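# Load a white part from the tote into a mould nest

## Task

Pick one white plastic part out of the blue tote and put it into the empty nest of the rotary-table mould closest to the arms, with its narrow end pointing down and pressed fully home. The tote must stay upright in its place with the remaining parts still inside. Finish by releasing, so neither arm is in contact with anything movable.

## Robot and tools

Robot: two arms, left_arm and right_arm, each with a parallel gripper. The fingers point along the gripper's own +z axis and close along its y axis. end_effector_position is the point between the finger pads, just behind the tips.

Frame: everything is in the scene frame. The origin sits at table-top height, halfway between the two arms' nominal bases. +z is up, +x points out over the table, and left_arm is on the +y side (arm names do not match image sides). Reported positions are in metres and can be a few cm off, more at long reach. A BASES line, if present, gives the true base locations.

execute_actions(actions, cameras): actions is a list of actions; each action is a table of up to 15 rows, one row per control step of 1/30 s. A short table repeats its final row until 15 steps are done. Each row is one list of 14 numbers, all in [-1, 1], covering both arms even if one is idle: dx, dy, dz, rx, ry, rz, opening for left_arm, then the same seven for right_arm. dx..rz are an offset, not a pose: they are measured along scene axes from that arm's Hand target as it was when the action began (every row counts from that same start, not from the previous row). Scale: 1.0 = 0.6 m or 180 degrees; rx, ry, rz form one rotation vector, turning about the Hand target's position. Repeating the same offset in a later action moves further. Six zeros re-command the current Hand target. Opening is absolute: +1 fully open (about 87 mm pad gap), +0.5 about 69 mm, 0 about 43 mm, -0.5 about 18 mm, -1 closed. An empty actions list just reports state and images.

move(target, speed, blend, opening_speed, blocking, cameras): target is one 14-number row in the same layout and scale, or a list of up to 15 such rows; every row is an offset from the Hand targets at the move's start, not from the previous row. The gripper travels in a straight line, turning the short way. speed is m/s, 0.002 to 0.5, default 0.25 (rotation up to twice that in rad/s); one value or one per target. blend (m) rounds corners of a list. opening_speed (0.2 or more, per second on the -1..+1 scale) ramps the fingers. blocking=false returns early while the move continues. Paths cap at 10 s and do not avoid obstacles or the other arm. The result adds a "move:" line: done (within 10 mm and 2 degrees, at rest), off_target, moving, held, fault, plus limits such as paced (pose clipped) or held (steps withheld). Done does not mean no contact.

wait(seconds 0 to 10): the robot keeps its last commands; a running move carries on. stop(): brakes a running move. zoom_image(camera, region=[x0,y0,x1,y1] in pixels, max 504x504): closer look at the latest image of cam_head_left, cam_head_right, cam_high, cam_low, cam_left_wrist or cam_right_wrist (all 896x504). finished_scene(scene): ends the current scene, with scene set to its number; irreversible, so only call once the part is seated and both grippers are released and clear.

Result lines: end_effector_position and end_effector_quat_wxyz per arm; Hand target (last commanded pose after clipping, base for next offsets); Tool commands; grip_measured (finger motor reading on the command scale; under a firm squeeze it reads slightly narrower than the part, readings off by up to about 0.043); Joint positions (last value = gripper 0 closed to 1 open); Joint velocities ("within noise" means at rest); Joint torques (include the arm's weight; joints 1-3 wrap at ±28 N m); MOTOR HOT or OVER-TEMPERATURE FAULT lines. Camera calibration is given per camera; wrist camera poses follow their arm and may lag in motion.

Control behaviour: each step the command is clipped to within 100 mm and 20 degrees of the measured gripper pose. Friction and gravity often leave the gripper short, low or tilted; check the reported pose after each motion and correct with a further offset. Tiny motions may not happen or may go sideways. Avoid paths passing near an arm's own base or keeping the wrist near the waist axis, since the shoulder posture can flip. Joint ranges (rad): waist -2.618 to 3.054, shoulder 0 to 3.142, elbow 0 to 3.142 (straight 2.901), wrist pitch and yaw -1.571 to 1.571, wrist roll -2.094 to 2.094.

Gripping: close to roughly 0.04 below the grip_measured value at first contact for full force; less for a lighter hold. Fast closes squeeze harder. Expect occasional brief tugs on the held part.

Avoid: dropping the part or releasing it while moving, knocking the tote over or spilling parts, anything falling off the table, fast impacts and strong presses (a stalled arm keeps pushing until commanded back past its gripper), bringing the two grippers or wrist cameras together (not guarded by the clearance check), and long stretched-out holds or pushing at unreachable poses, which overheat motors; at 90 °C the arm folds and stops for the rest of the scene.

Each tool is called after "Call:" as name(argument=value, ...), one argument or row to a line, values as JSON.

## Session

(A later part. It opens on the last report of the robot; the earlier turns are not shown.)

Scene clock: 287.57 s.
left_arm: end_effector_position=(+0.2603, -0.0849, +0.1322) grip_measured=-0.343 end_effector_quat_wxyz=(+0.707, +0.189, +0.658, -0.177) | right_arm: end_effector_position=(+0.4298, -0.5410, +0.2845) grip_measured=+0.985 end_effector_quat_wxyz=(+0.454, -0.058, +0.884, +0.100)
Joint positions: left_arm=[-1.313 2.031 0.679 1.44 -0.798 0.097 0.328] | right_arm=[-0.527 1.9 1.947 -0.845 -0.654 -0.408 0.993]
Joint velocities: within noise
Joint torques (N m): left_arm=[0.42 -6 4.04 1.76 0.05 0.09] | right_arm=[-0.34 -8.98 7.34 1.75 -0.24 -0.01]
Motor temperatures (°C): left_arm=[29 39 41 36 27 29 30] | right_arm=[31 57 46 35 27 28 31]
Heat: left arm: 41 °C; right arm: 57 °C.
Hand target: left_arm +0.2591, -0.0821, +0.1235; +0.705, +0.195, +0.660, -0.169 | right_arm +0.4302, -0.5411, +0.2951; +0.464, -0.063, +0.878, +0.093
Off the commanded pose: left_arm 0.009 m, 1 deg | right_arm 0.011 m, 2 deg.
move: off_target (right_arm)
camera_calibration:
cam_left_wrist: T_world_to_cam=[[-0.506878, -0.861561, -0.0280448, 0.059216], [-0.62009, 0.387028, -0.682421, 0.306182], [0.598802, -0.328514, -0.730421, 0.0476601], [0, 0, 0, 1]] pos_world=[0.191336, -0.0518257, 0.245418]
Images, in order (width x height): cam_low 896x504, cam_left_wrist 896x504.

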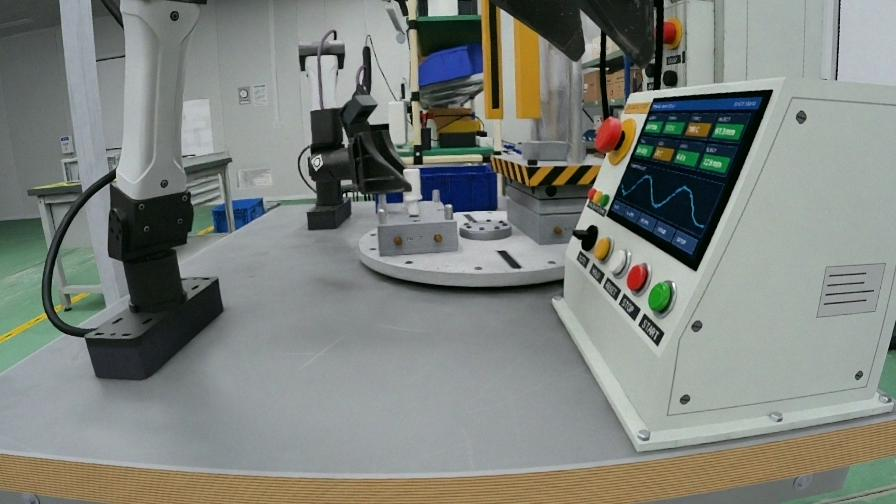

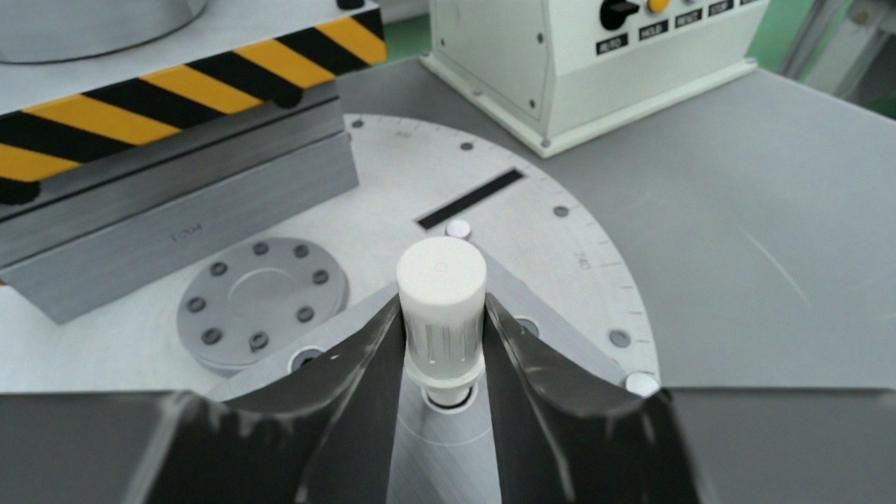

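Call:
move(
  target=[0.0016,-0.0015,-0.008,0,0,0,-0.5,0,0,0,0,0,0,1],
  speed=0.03,
  cameras=["cam_left_wrist","cam_low"],
)

Call:
zoom_image(
  camera="cam_left_wrist",
  region=[390, 340, 500, 440],
)

Call:
zoom_image(
  camera="cam_low",
  region=[370, 120, 470, 260],
)

Scene clock: 299.40 s.
left_arm: end_effector_position=(+0.2603, -0.0851, +0.1276) grip_measured=-0.343 end_effector_quat_wxyz=(+0.707, +0.189, +0.658, -0.178) | right_arm: end_effector_position=(+0.4298, -0.5410, +0.2845) grip_measured=+0.985 end_effector_quat_wxyz=(+0.454, -0.058, +0.884, +0.100)
Joint positions: left_arm=[-1.313 2.053 0.679 1.463 -0.798 0.097 0.328] | right_arm=[-0.527 1.9 1.947 -0.845 -0.654 -0.408 0.993]
Joint velocities: within noise
Joint torques (N m): left_arm=[0.58 -5.97 4.33 1.73 0.08 0.1] | right_arm=[-0.28 -8.94 7.36 1.73 -0.21 -0.01]
Motor temperatures (°C): left_arm=[29 38 41 36 27 29 30] | right_arm=[30 57 46 36 27 28 31]
Heat: left arm: 41 °C; right arm: 57 °C.
Hand target: left_arm +0.2600, -0.0830, +0.1186; +0.705, +0.195, +0.660, -0.169 | right_arm +0.4302, -0.5411, +0.2951; +0.464, -0.063, +0.878, +0.093
Off the commanded pose: left_arm 0.009 m, 1 deg | right_arm 0.011 m, 2 deg.
move: off_target (right_arm)
camera_calibration:
cam_left_wrist: T_world_to_cam=[[-0.506866, -0.861612, -0.0266852, 0.0587504], [-0.619773, 0.385764, -0.683423, 0.30309], [0.599139, -0.329865, -0.729535, 0.0438779], [0, 0, 0, 1]] pos_world=[0.191337, -0.0518277, 0.240717]
Images, in order (width x height): cam_low 896x504, cam_left_wrist 896x504.

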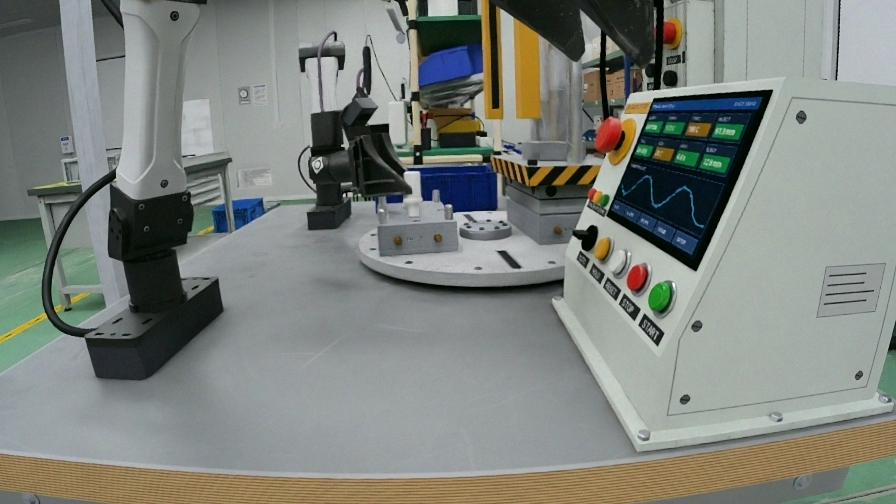

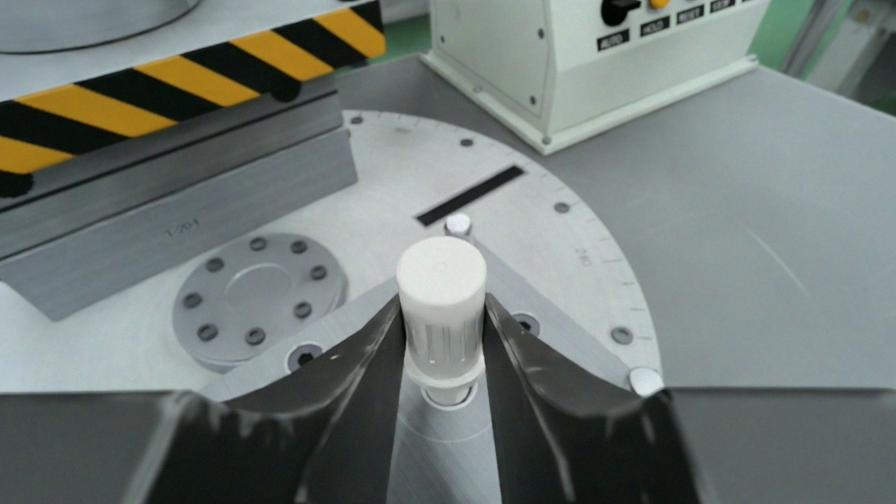

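Scaled by 4.582 from the camera's 896x504 image, which has a finer 1280x720 frame.

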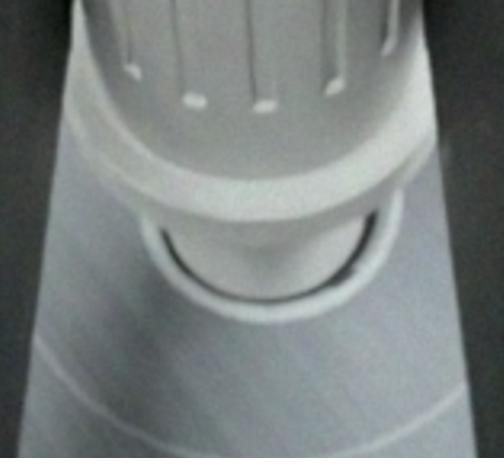

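Scaled by 3.600 from the camera's 896x504 image, which has a finer 1280x720 frame.

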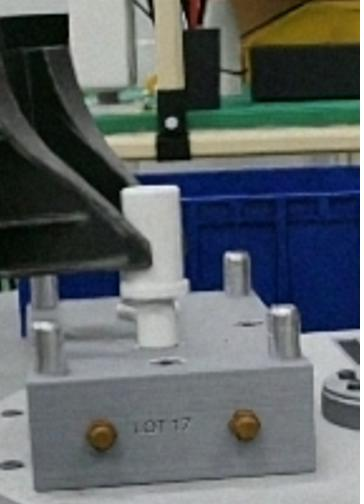

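Call:
move(
  target=[0.001,-0.0035,-0.006,0,0,0,-0.5,0,0,0,0,0,0,1],
  speed=0.03,
  cameras=["cam_left_wrist","cam_low"],
)

Call:
zoom_image(
  camera="cam_left_wrist",
  region=[390, 340, 500, 440],
)

Call:
zoom_image(
  camera="cam_low",
  region=[370, 120, 470, 260],
)

Scene clock: 308.30 s.
left_arm: end_effector_position=(+0.2604, -0.0851, +0.1230) grip_measured=-0.343 end_effector_quat_wxyz=(+0.707, +0.189, +0.658, -0.178) | right_arm: end_effector_position=(+0.4298, -0.5410, +0.2845) grip_measured=+0.985 end_effector_quat_wxyz=(+0.454, -0.058, +0.884, +0.100)
Joint positions: left_arm=[-1.313 2.073 0.679 1.484 -0.798 0.097 0.328] | right_arm=[-0.527 1.9 1.947 -0.845 -0.654 -0.408 0.993]
Joint velocities: within noise
Joint torques (N m): left_arm=[0.61 -6.02 5.12 1.62 0.08 0.1] | right_arm=[-0.31 -8.99 7.41 1.76 -0.24 0]
Motor temperatures (°C): left_arm=[29 38 41 36 27 29 30] | right_arm=[30 57 46 36 27 28 31]
Heat: left arm: 41 °C; right arm: 57 °C.
Hand target: left_arm +0.2606, -0.0851, +0.1150; +0.705, +0.195, +0.660, -0.169 | right_arm +0.4302, -0.5411, +0.2951; +0.464, -0.063, +0.878, +0.093
Off the commanded pose: left_arm 0.008 m, 1 deg | right_arm 0.011 m, 2 deg.
move: off_target (right_arm)
camera_calibration:
cam_left_wrist: T_world_to_cam=[[-0.506863, -0.861622, -0.0264133, 0.0585427], [-0.61971, 0.385511, -0.683623, 0.299998], [0.599207, -0.330135, -0.729357, 0.0404555], [0, 0, 0, 1]] pos_world=[0.191344, -0.0518553, 0.236139]
Images, in order (width x height): cam_low 896x504, cam_left_wrist 896x504.

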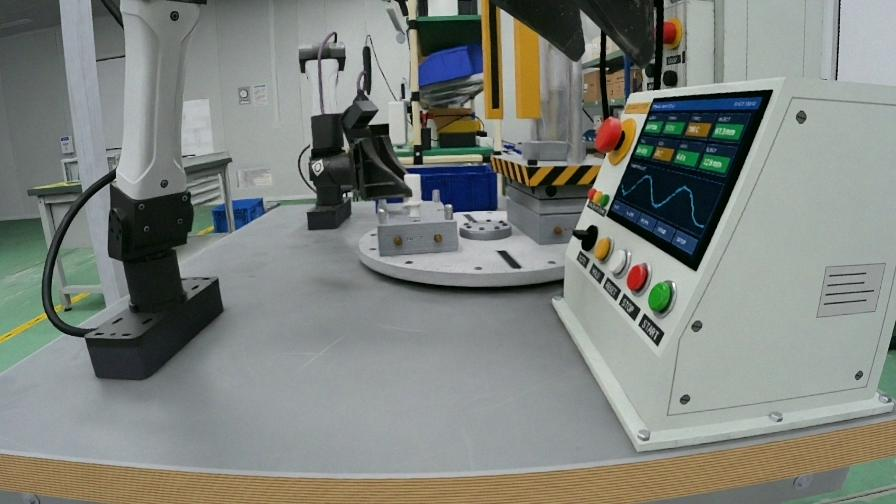

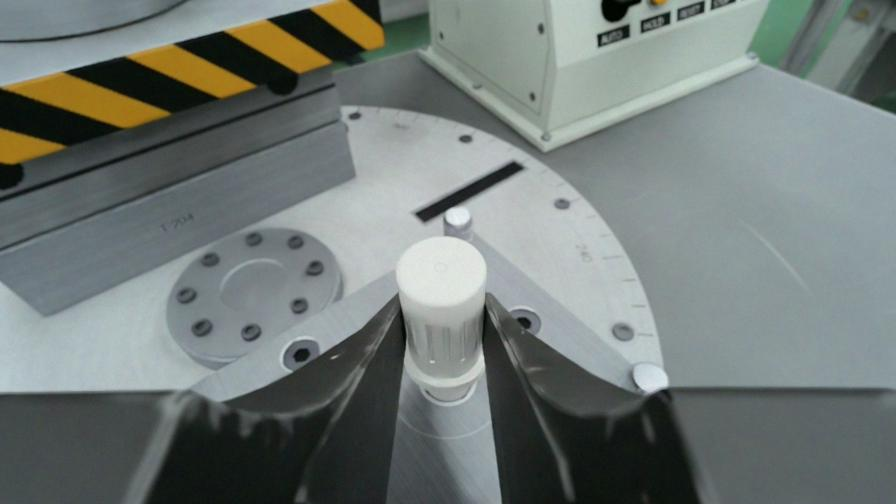

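Scaled by 4.582 from the camera's 896x504 image, which has a finer 1280x720 frame.

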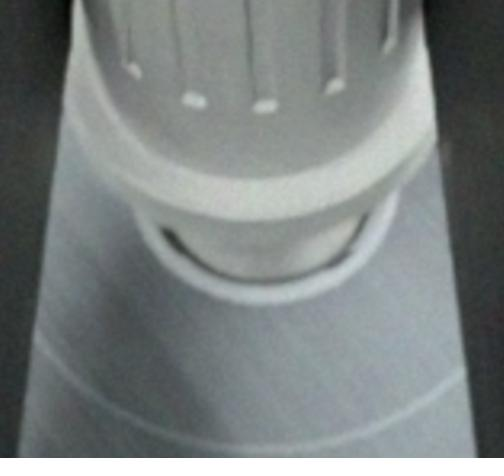

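Scaled by 3.600 from the camera's 896x504 image, which has a finer 1280x720 frame.

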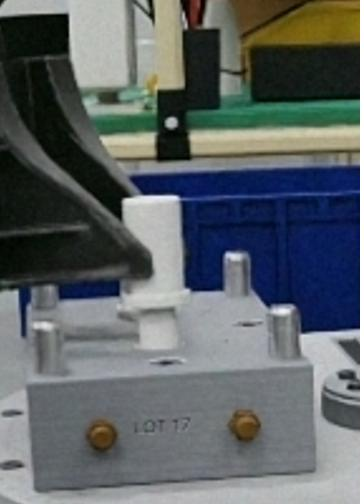

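Call:
move(
  target=[0,0,-0.013,0,0,0,-0.5,0,0,0,0,0,0,1],
  speed=0.03,
  cameras=["cam_left_wrist","cam_low"],
)

Call:
zoom_image(
  camera="cam_left_wrist",
  region=[390, 340, 500, 440],
)

Call:
zoom_image(
  camera="cam_low",
  region=[370, 120, 470, 260],
)

Scene clock: 314.80 s.
left_arm: end_effector_position=(+0.2603, -0.0852, +0.1157) grip_measured=-0.343 end_effector_quat_wxyz=(+0.707, +0.189, +0.658, -0.178) | right_arm: end_effector_position=(+0.4298, -0.5410, +0.2845) grip_measured=+0.985 end_effector_quat_wxyz=(+0.454, -0.058, +0.884, +0.100)
Joint positions: left_arm=[-1.313 2.105 0.679 1.517 -0.797 0.097 0.328] | right_arm=[-0.527 1.9 1.947 -0.845 -0.654 -0.408 0.993]
Joint velocities: within noise
Joint torques (N m): left_arm=[0.58 -5.93 5.04 1.65 0.08 0.08] | right_arm=[-0.29 -9.01 7.36 1.72 -0.21 0.01]
Motor temperatures (°C): left_arm=[29 39 41 36 27 29 30] | right_arm=[30 57 46 36 27 28 31]
Heat: left arm: 41 °C; right arm: 57 °C.
Hand target: left_arm +0.2606, -0.0851, +0.1073; +0.705, +0.195, +0.660, -0.169 | right_arm +0.4302, -0.5411, +0.2951; +0.464, -0.063, +0.878, +0.093
Off the commanded pose: left_arm 0.008 m, 1 deg | right_arm 0.011 m, 2 deg.
move: off_target (right_arm)
camera_calibration:
cam_left_wrist: T_world_to_cam=[[-0.507514, -0.861246, -0.0261897, 0.0584519], [-0.619308, 0.385741, -0.683858, 0.294876], [0.599072, -0.330848, -0.729145, 0.0350855], [0, 0, 0, 1]] pos_world=[0.191265, -0.0517961, 0.228766]
Images, in order (width x height): cam_low 896x504, cam_left_wrist 896x504.

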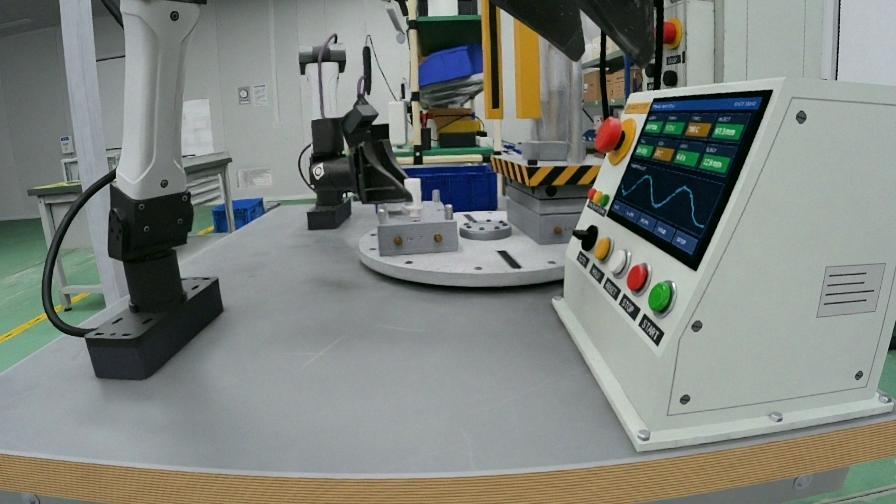

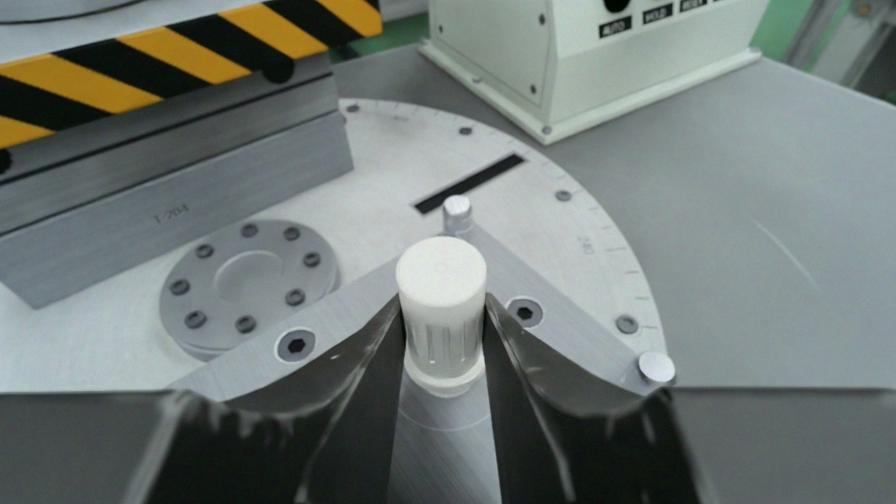

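Scaled by 4.582 from the camera's 896x504 image, which has a finer 1280x720 frame.

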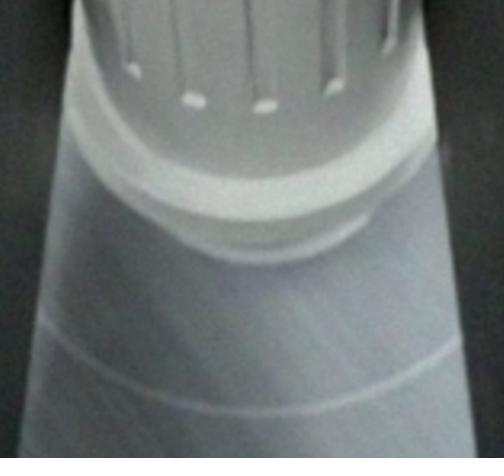

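Scaled by 3.600 from the camera's 896x504 image, which has a finer 1280x720 frame.

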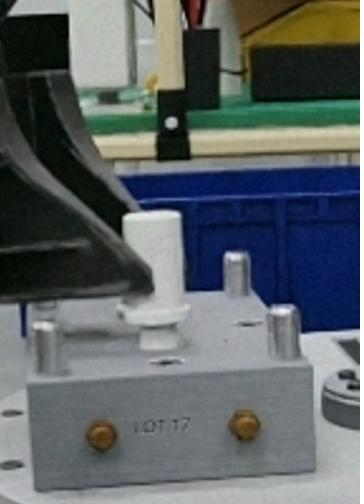

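Smooth. About 10 mm left.

Call:
move(
  target=[0,0,-0.0125,0,0,0,-0.5,0,0,0,0,0,0,1],
  speed=0.03,
  cameras=["cam_left_wrist","cam_low"],
)

Call:
zoom_image(
  camera="cam_left_wrist",
  region=[390, 340, 500, 440],
)

Call:
zoom_image(
  camera="cam_low",
  region=[370, 120, 470, 260],
)

Scene clock: 321.33 s.
left_arm: end_effector_position=(+0.2601, -0.0851, +0.1091) grip_measured=-0.343 end_effector_quat_wxyz=(+0.708, +0.188, +0.657, -0.180) | right_arm: end_effector_position=(+0.4298, -0.5410, +0.2845) grip_measured=+0.985 end_effector_quat_wxyz=(+0.454, -0.058, +0.884, +0.100)
Joint positions: left_arm=[-1.313 2.138 0.679 1.553 -0.796 0.097 0.328] | right_arm=[-0.527 1.9 1.947 -0.845 -0.654 -0.408 0.993]
Joint velocities: within noise
Joint torques (N m): left_arm=[0.59 -5.94 5.03 1.58 0.06 0.09] | right_arm=[-0.28 -8.96 7.31 1.75 -0.23 0.02]
Motor temperatures (°C): left_arm=[29 39 41 36 27 29 30] | right_arm=[30 57 46 36 27 28 31]
Heat: left arm: 41 °C; right arm: 57 °C.
Hand target: left_arm +0.2606, -0.0851, +0.0998; +0.705, +0.195, +0.660, -0.169 | right_arm +0.4302, -0.5411, +0.2951; +0.464, -0.063, +0.878, +0.093
Off the commanded pose: left_arm 0.009 m, 2 deg | right_arm 0.011 m, 2 deg.
move: off_target (right_arm)
camera_calibration:
cam_left_wrist: T_world_to_cam=[[-0.508469, -0.860758, -0.0235478, 0.0582534], [-0.618165, 0.383929, -0.685908, 0.290032], [0.599442, -0.334207, -0.727307, 0.0298223], [0, 0, 0, 1]] pos_world=[0.191031, -0.0512429, 0.221997]
Images, in order (width x height): cam_low 896x504, cam_left_wrist 896x504.

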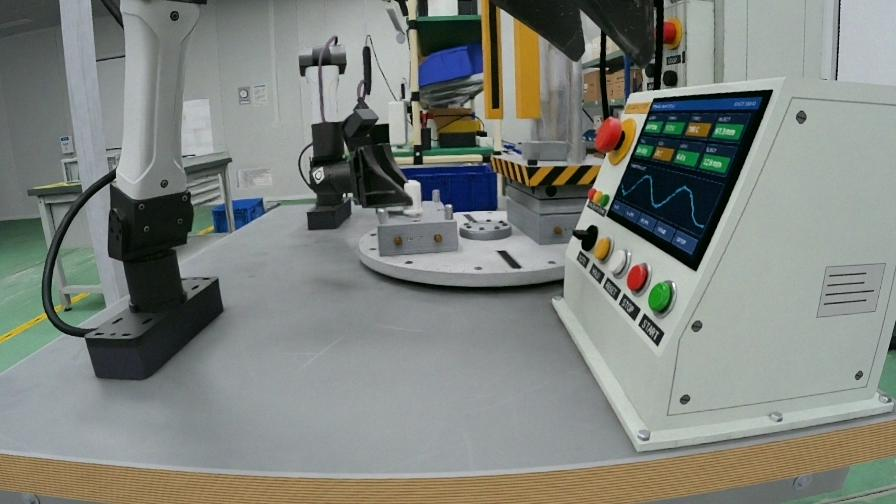

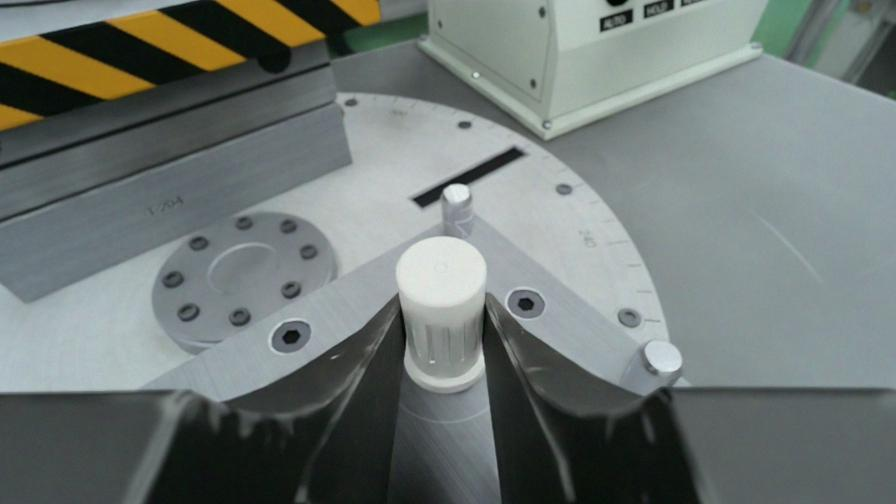

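Scaled by 4.582 from the camera's 896x504 image, which has a finer 1280x720 frame.

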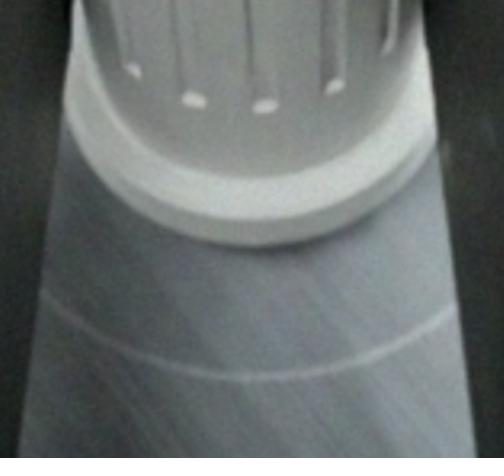

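Scaled by 3.600 from the camera's 896x504 image, which has a finer 1280x720 frame.

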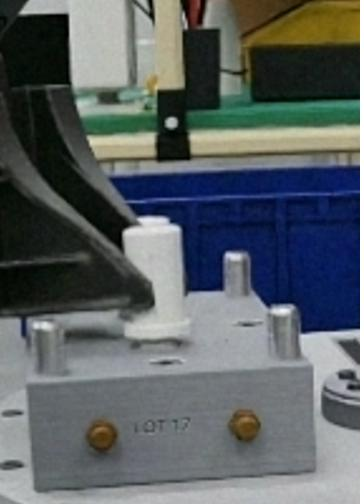

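Call:
move(
  target=[0,0,-0.008,0,0,0,-0.5,0,0,0,0,0,0,1],
  speed=0.03,
  cameras=["cam_left_wrist","cam_low"],
)

Call:
zoom_image(
  camera="cam_left_wrist",
  region=[390, 340, 500, 440],
)

Call:
zoom_image(
  camera="cam_low",
  region=[370, 120, 470, 260],
)

Scene clock: 332.03 s.
left_arm: end_effector_position=(+0.2601, -0.0854, +0.1048) grip_measured=-0.343 end_effector_quat_wxyz=(+0.707, +0.190, +0.658, -0.179) | right_arm: end_effector_position=(+0.4298, -0.5410, +0.2845) grip_measured=+0.985 end_effector_quat_wxyz=(+0.454, -0.058, +0.884, +0.100)
Joint positions: left_arm=[-1.313 2.153 0.681 1.561 -0.795 0.097 0.328] | right_arm=[-0.527 1.9 1.947 -0.845 -0.654 -0.408 0.993]
Joint velocities: within noise
Joint torques (N m): left_arm=[0.62 -5.94 4.94 1.58 0.06 0.04] | right_arm=[-0.29 -9.03 7.41 1.75 -0.26 -0.01]
Motor temperatures (°C): left_arm=[29 38 41 36 27 29 30] | right_arm=[30 57 46 36 27 28 31]
Heat: left arm: 41 °C; right arm: 57 °C.
Hand target: left_arm +0.2606, -0.0851, +0.0950; +0.705, +0.195, +0.660, -0.169 | right_arm +0.4302, -0.5411, +0.2951; +0.464, -0.063, +0.878, +0.093
Off the commanded pose: left_arm 0.010 m, 1 deg | right_arm 0.011 m, 2 deg.
joint read past its limit (left arm) — joint 4 (wrist pitch), upper limit.
joint sent to its limit (left arm) — joint 4 (wrist pitch), upper limit. The joint targets still meet the commanded pose.
move: off_target (right_arm)
camera_calibration:
cam_left_wrist: T_world_to_cam=[[-0.509152, -0.860249, -0.0271244, 0.0584816], [-0.61865, 0.387704, -0.683343, 0.287389], [0.598362, -0.331145, -0.729593, 0.0274135], [0, 0, 0, 1]] pos_world=[0.191166, -0.0520351, 0.217972]
Images, in order (width x height): cam_low 896x504, cam_left_wrist 896x504.

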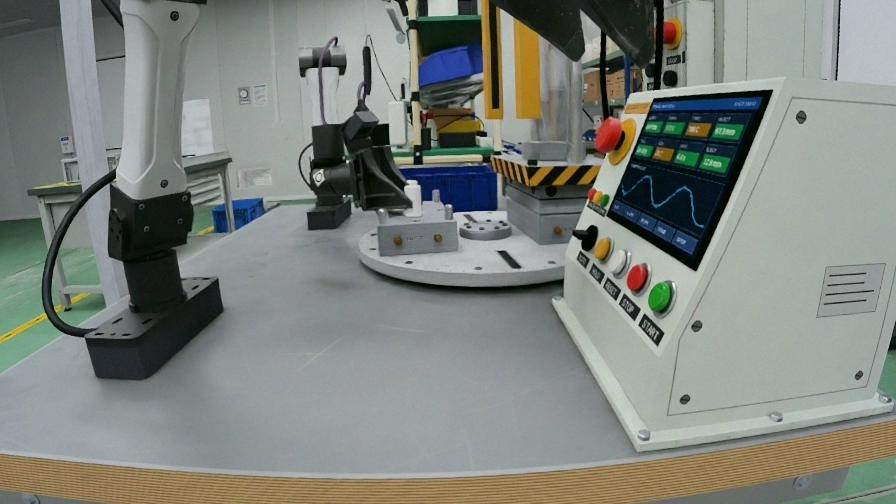

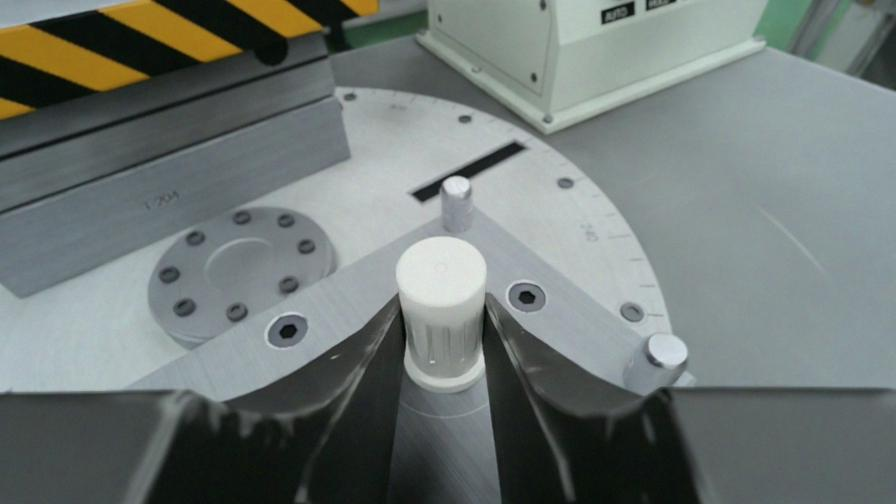

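Scaled by 4.582 from the camera's 896x504 image, which has a finer 1280x720 frame.

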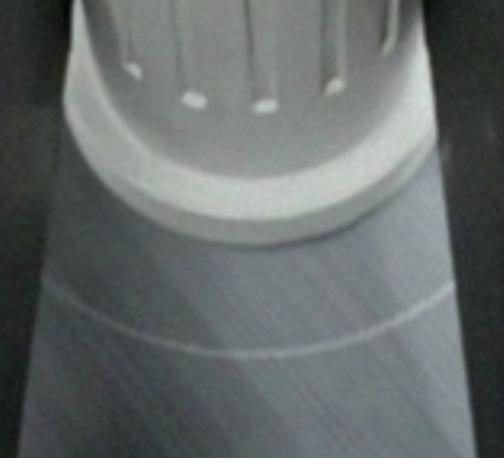

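Scaled by 3.600 from the camera's 896x504 image, which has a finer 1280x720 frame.

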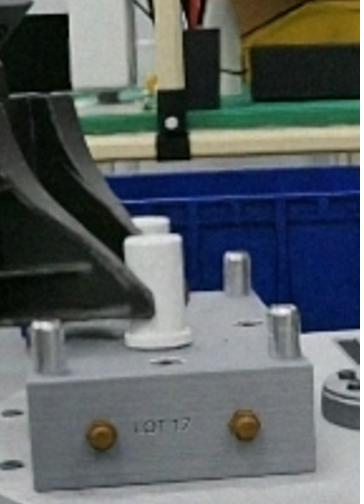

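Call:
move(
  target=[0,0,-0.005,0,0,0,-0.5,0,0,0,0,0,0,1],
  speed=0.03,
  cameras=["cam_left_wrist","cam_low"],
)

Call:
zoom_image(
  camera="cam_low",
  region=[370, 120, 470, 260],
)

Call:
zoom_image(
  camera="cam_left_wrist",
  region=[390, 340, 500, 440],
)

Scene clock: 339.43 s.
left_arm: end_effector_position=(+0.2602, -0.0858, +0.1037) grip_measured=-0.343 end_effector_quat_wxyz=(+0.706, +0.190, +0.658, -0.178) | right_arm: end_effector_position=(+0.4298, -0.5410, +0.2845) grip_measured=+0.985 end_effector_quat_wxyz=(+0.454, -0.058, +0.884, +0.100)
Joint positions: left_arm=[-1.313 2.157 0.684 1.561 -0.795 0.097 0.328] | right_arm=[-0.527 1.9 1.947 -0.845 -0.654 -0.408 0.993]
Joint velocities: within noise
Joint torques (N m): left_arm=[0.65 -5.71 4.83 1.58 0.04 0.01] | right_arm=[-0.28 -9.02 7.34 1.75 -0.23 0.03]
Motor temperatures (°C): left_arm=[29 39 40 36 27 29 30] | right_arm=[30 57 46 36 27 28 31]
Heat: left arm: 40 °C; right arm: 57 °C.
Hand target: left_arm +0.2606, -0.0851, +0.0920; +0.705, +0.195, +0.660, -0.169 | right_arm +0.4302, -0.5411, +0.2951; +0.464, -0.063, +0.878, +0.093
Off the commanded pose: left_arm 0.012 m, 1 deg | right_arm 0.011 m, 2 deg.
joint read past its limit (left arm) — joint 4 (wrist pitch), upper limit.
joint sent to its limit (left arm) — joint 4 (wrist pitch), upper limit. The joint targets still meet the commanded pose.
move: off_target (left_arm, right_arm)
camera_calibration:
cam_left_wrist: T_world_to_cam=[[-0.509165, -0.860198, -0.0284804, 0.0582972], [-0.618966, 0.388967, -0.682338, 0.286915], [0.598024, -0.329794, -0.730481, 0.0266753], [0, 0, 0, 1]] pos_world=[0.191321, -0.0526561, 0.216919]
Images, in order (width x height): cam_low 896x504, cam_left_wrist 896x504.

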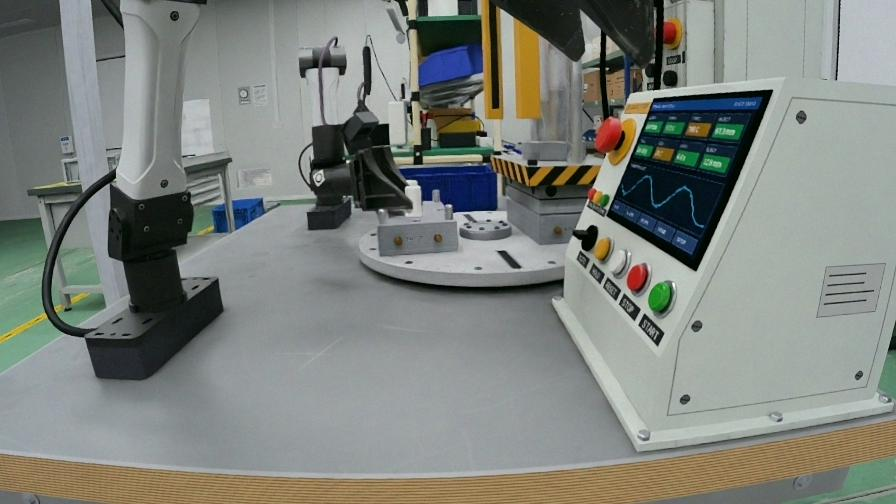

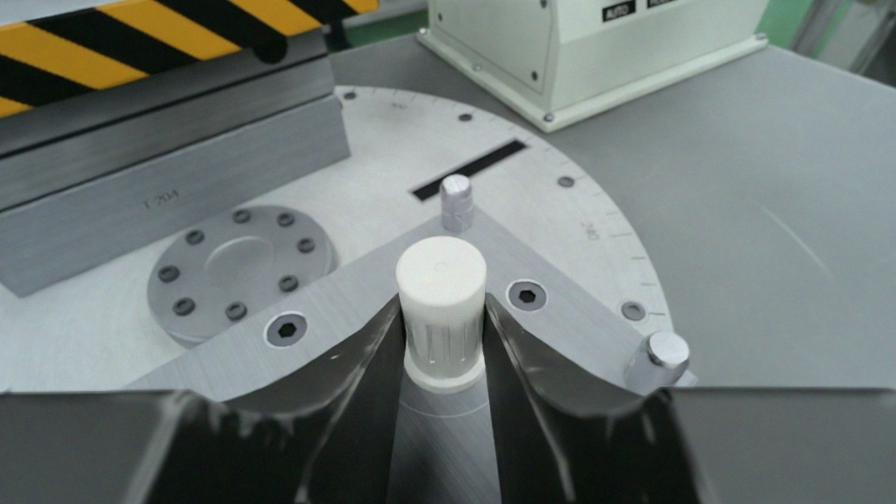

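Scaled by 3.600 from the camera's 896x504 image, which has a finer 1280x720 frame.

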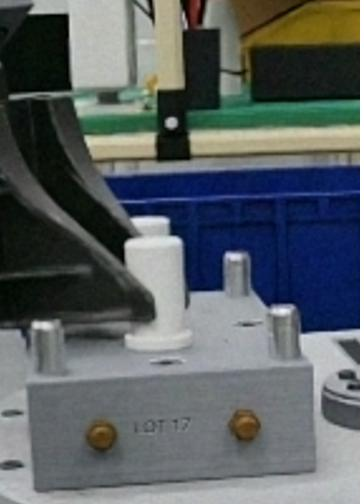

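Scaled by 4.582 from the camera's 896x504 image, which has a finer 1280x720 frame.

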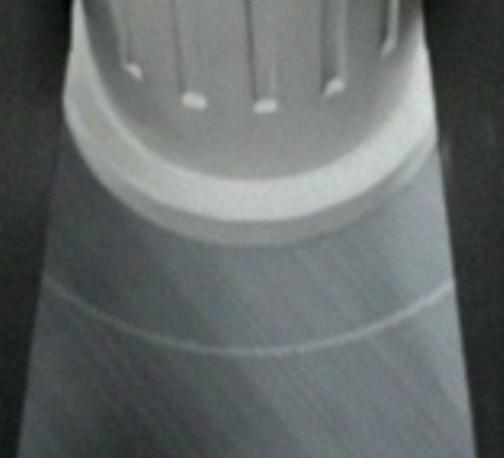

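Call:
move(
  target=[0,0,0.003,0,0,0,0,0,0,0,0,0,0,1],
  speed=0.03,
  opening_speed=0.3,
  cameras=["cam_left_wrist","cam_low"],
)

Call:
zoom_image(
  camera="cam_low",
  region=[370, 120, 470, 260],
)

Call:
zoom_image(
  camera="cam_left_wrist",
  region=[370, 220, 520, 440],
)

Scene clock: 366.90 s.
left_arm: end_effector_position=(+0.2602, -0.0858, +0.1037) grip_measured=+0.000 end_effector_quat_wxyz=(+0.706, +0.190, +0.658, -0.178) | right_arm: end_effector_position=(+0.4298, -0.5410, +0.2845) grip_measured=+0.985 end_effector_quat_wxyz=(+0.454, -0.058, +0.884, +0.100)
Joint positions: left_arm=[-1.313 2.157 0.684 1.561 -0.796 0.097 0.5] | right_arm=[-0.527 1.9 1.947 -0.845 -0.654 -0.408 0.993]
Joint velocities: within noise
Joint torques (N m): left_arm=[0.64 -6.02 4.77 1.58 0.05 0.04] | right_arm=[-0.4 -9.03 7.36 1.74 -0.26 -0.02]
Motor temperatures (°C): left_arm=[29 39 40 37 27 29 30] | right_arm=[30 58 46 36 27 28 31]
Heat: left arm: 40 °C; right arm: 58 °C.
Hand target: left_arm +0.2606, -0.0851, +0.0938; +0.705, +0.195, +0.660, -0.169 | right_arm +0.4302, -0.5411, +0.2951; +0.464, -0.063, +0.878, +0.093
Off the commanded pose: left_arm 0.010 m, 1 deg | right_arm 0.011 m, 2 deg.
joint read past its limit (left arm) — joint 4 (wrist pitch), upper limit.
joint sent to its limit (left arm) — joint 4 (wrist pitch), upper limit. The joint targets still meet the commanded pose.
move: off_target (right_arm)
camera_calibration:
cam_left_wrist: T_world_to_cam=[[-0.508839, -0.860391, -0.028457, 0.05826], [-0.619136, 0.388726, -0.682322, 0.286931], [0.598126, -0.329573, -0.730498, 0.0266662], [0, 0, 0, 1]] pos_world=[0.191345, -0.052623, 0.216917]
Images, in order (width x height): cam_low 896x504, cam_left_wrist 896x504.

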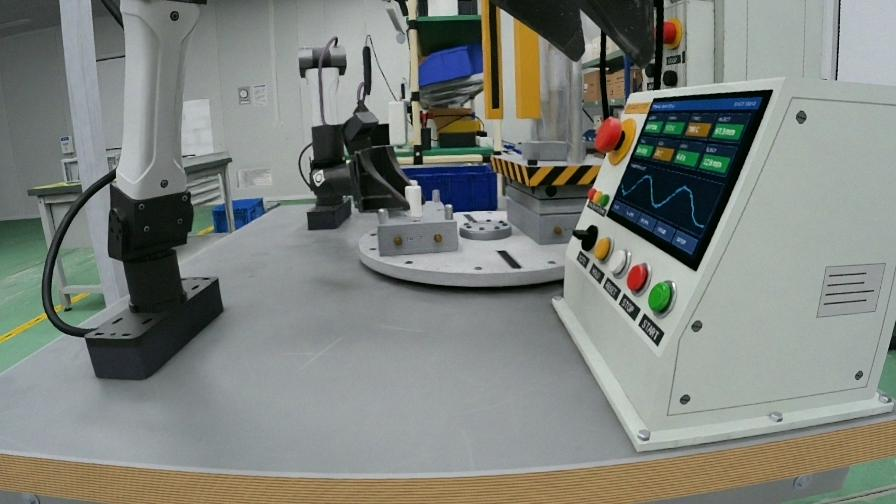

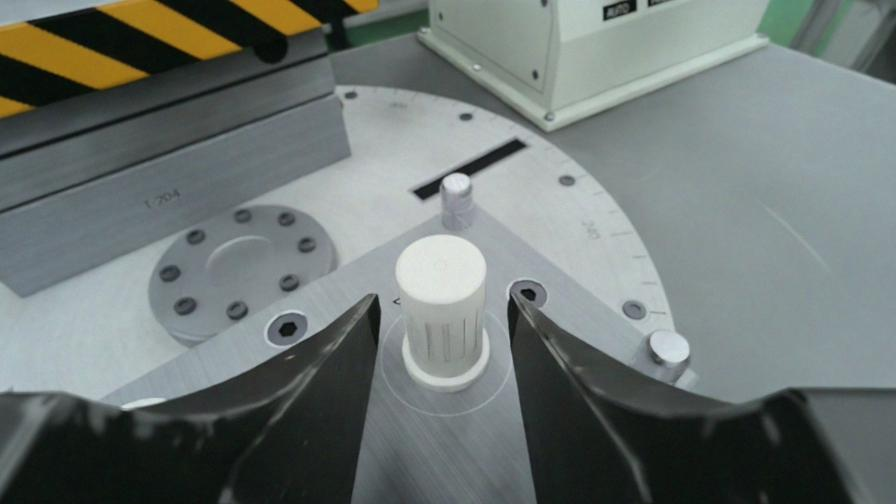

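Scaled by 3.600 from the camera's 896x504 image, which has a finer 1280x720 frame.

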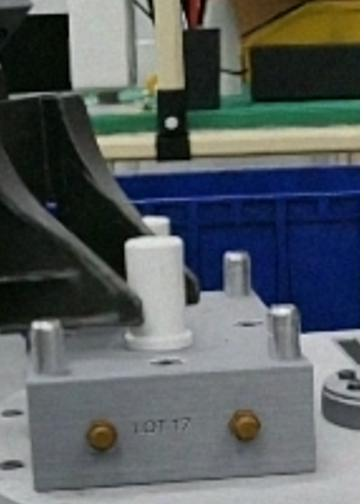

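Scaled by 2.291 from the camera's 896x504 image, which has a finer 1280x720 frame.

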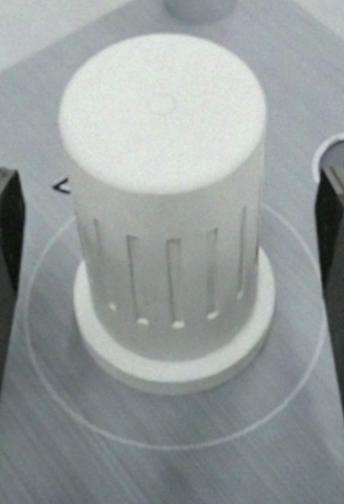

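Call:
move(
  target=[
    [0,0,0.14,0,0,0,0,0,0,0,0,0,0,1],
    [-0.14,0.09,0.2,0,0,0,0,0,0,0,0,0,0,1],
  ],
  speed=0.1,
  blend=0.01,
)

Call:
zoom_image(
  camera="cam_low",
  region=[370, 150, 470, 260],
)

Call:
zoom_image(
  camera="cam_left_wrist",
  region=[380, 200, 680, 400],
)

Scene clock: 378.27 s.
left_arm: end_effector_position=(+0.1778, -0.0369, +0.2130) grip_measured=+0.000 end_effector_quat_wxyz=(+0.705, +0.193, +0.660, -0.175) | right_arm: end_effector_position=(+0.4298, -0.5410, +0.2845) grip_measured=+0.985 end_effector_quat_wxyz=(+0.454, -0.058, +0.884, +0.100)
Joint positions: left_arm=[-1.573 1.526 0.529 1.109 -1.055 0.139 0.5] | right_arm=[-0.527 1.9 1.947 -0.845 -0.654 -0.408 0.993]
Joint velocities: within noise
Joint torques (N m): left_arm=[0.2 -6.63 5.37 1.34 0.01 0.1] | right_arm=[-0.25 -9.02 7.46 1.74 -0.26 -0.01]
Motor temperatures (°C): left_arm=[29 40 40 37 27 29 30] | right_arm=[30 58 46 36 27 28 31]
Heat: left arm: 40 °C; right arm: 58 °C.
Hand target: left_arm +0.1767, -0.0311, +0.2138; +0.705, +0.195, +0.660, -0.169 | right_arm +0.4302, -0.5411, +0.2951; +0.464, -0.063, +0.878, +0.093
Off the commanded pose: left_arm 0.006 m, 1 deg | right_arm 0.011 m, 2 deg.
move: off_target (right_arm)
camera_calibration:
cam_left_wrist: T_world_to_cam=[[-0.508555, -0.860313, -0.0351233, 0.0628152], [-0.620561, 0.394498, -0.677699, 0.290938], [0.596889, -0.322851, -0.734501, 0.173272], [0, 0, 0, 1]] pos_world=[0.109066, -0.00479295, 0.326643]

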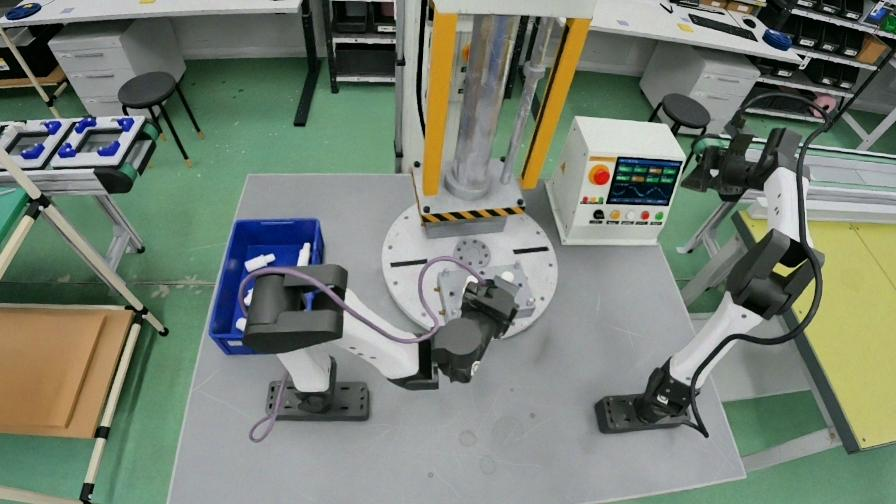

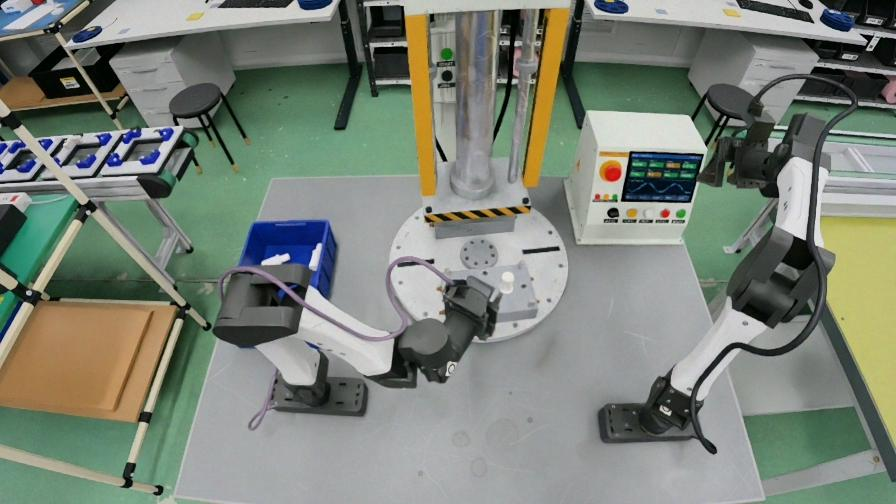

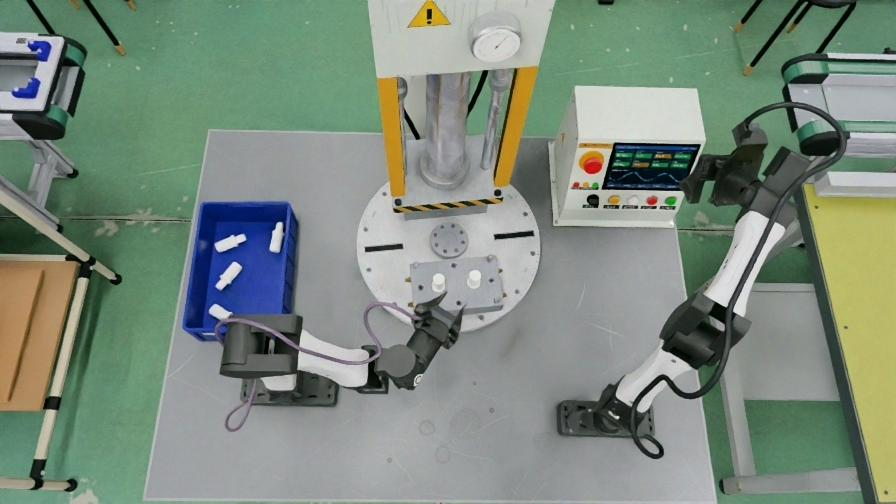

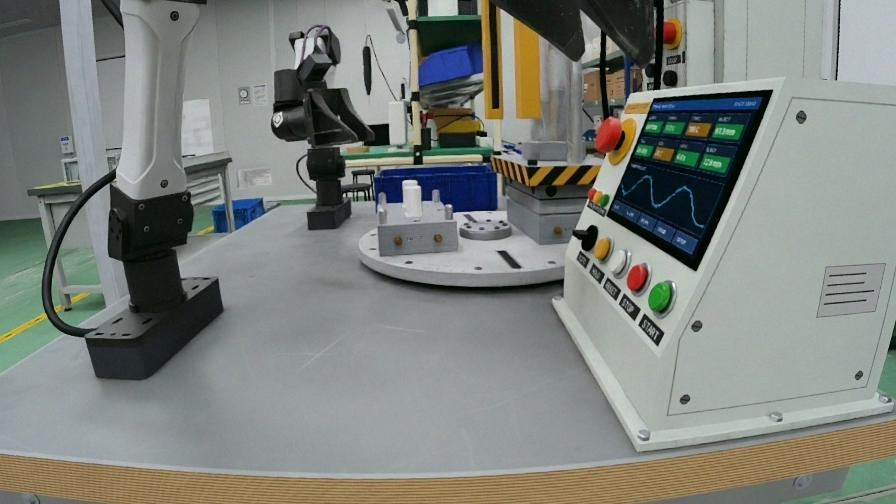

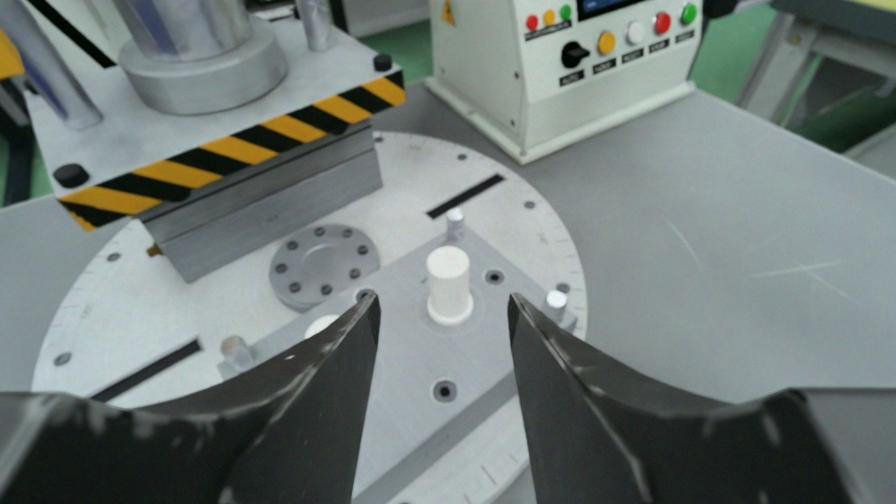

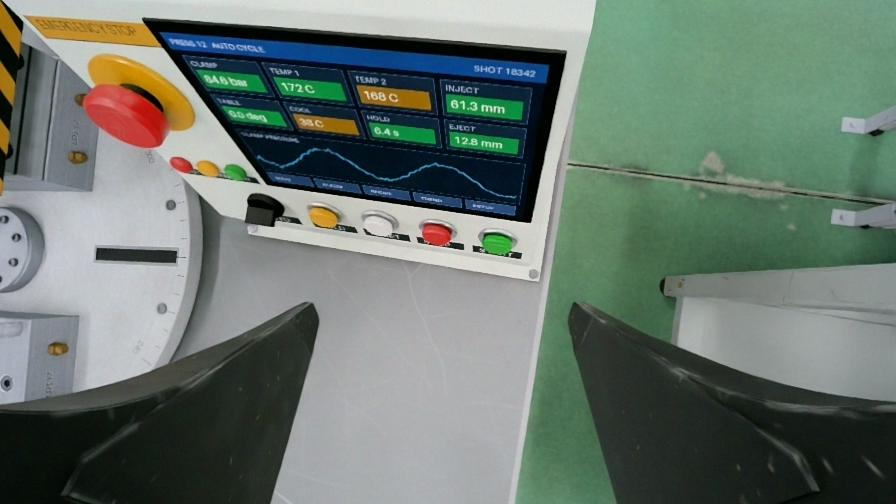

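Scaled by 4.582 from the camera's 896x504 image, which has a finer 1280x720 frame.

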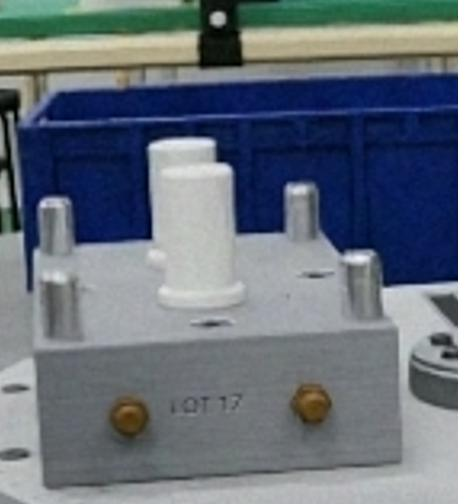

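Scaled by 1.680 from the camera's 896x504 image, which has a finer 1280x720 frame.

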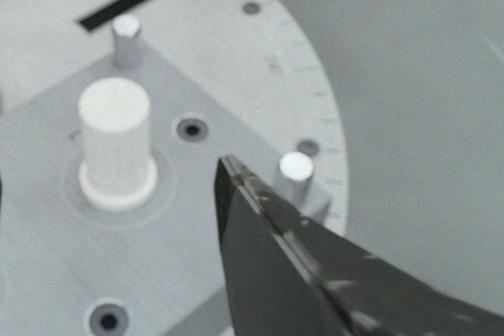

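Call:
finished_scene(
  scene=1,
)

The scene is finished: the task was done.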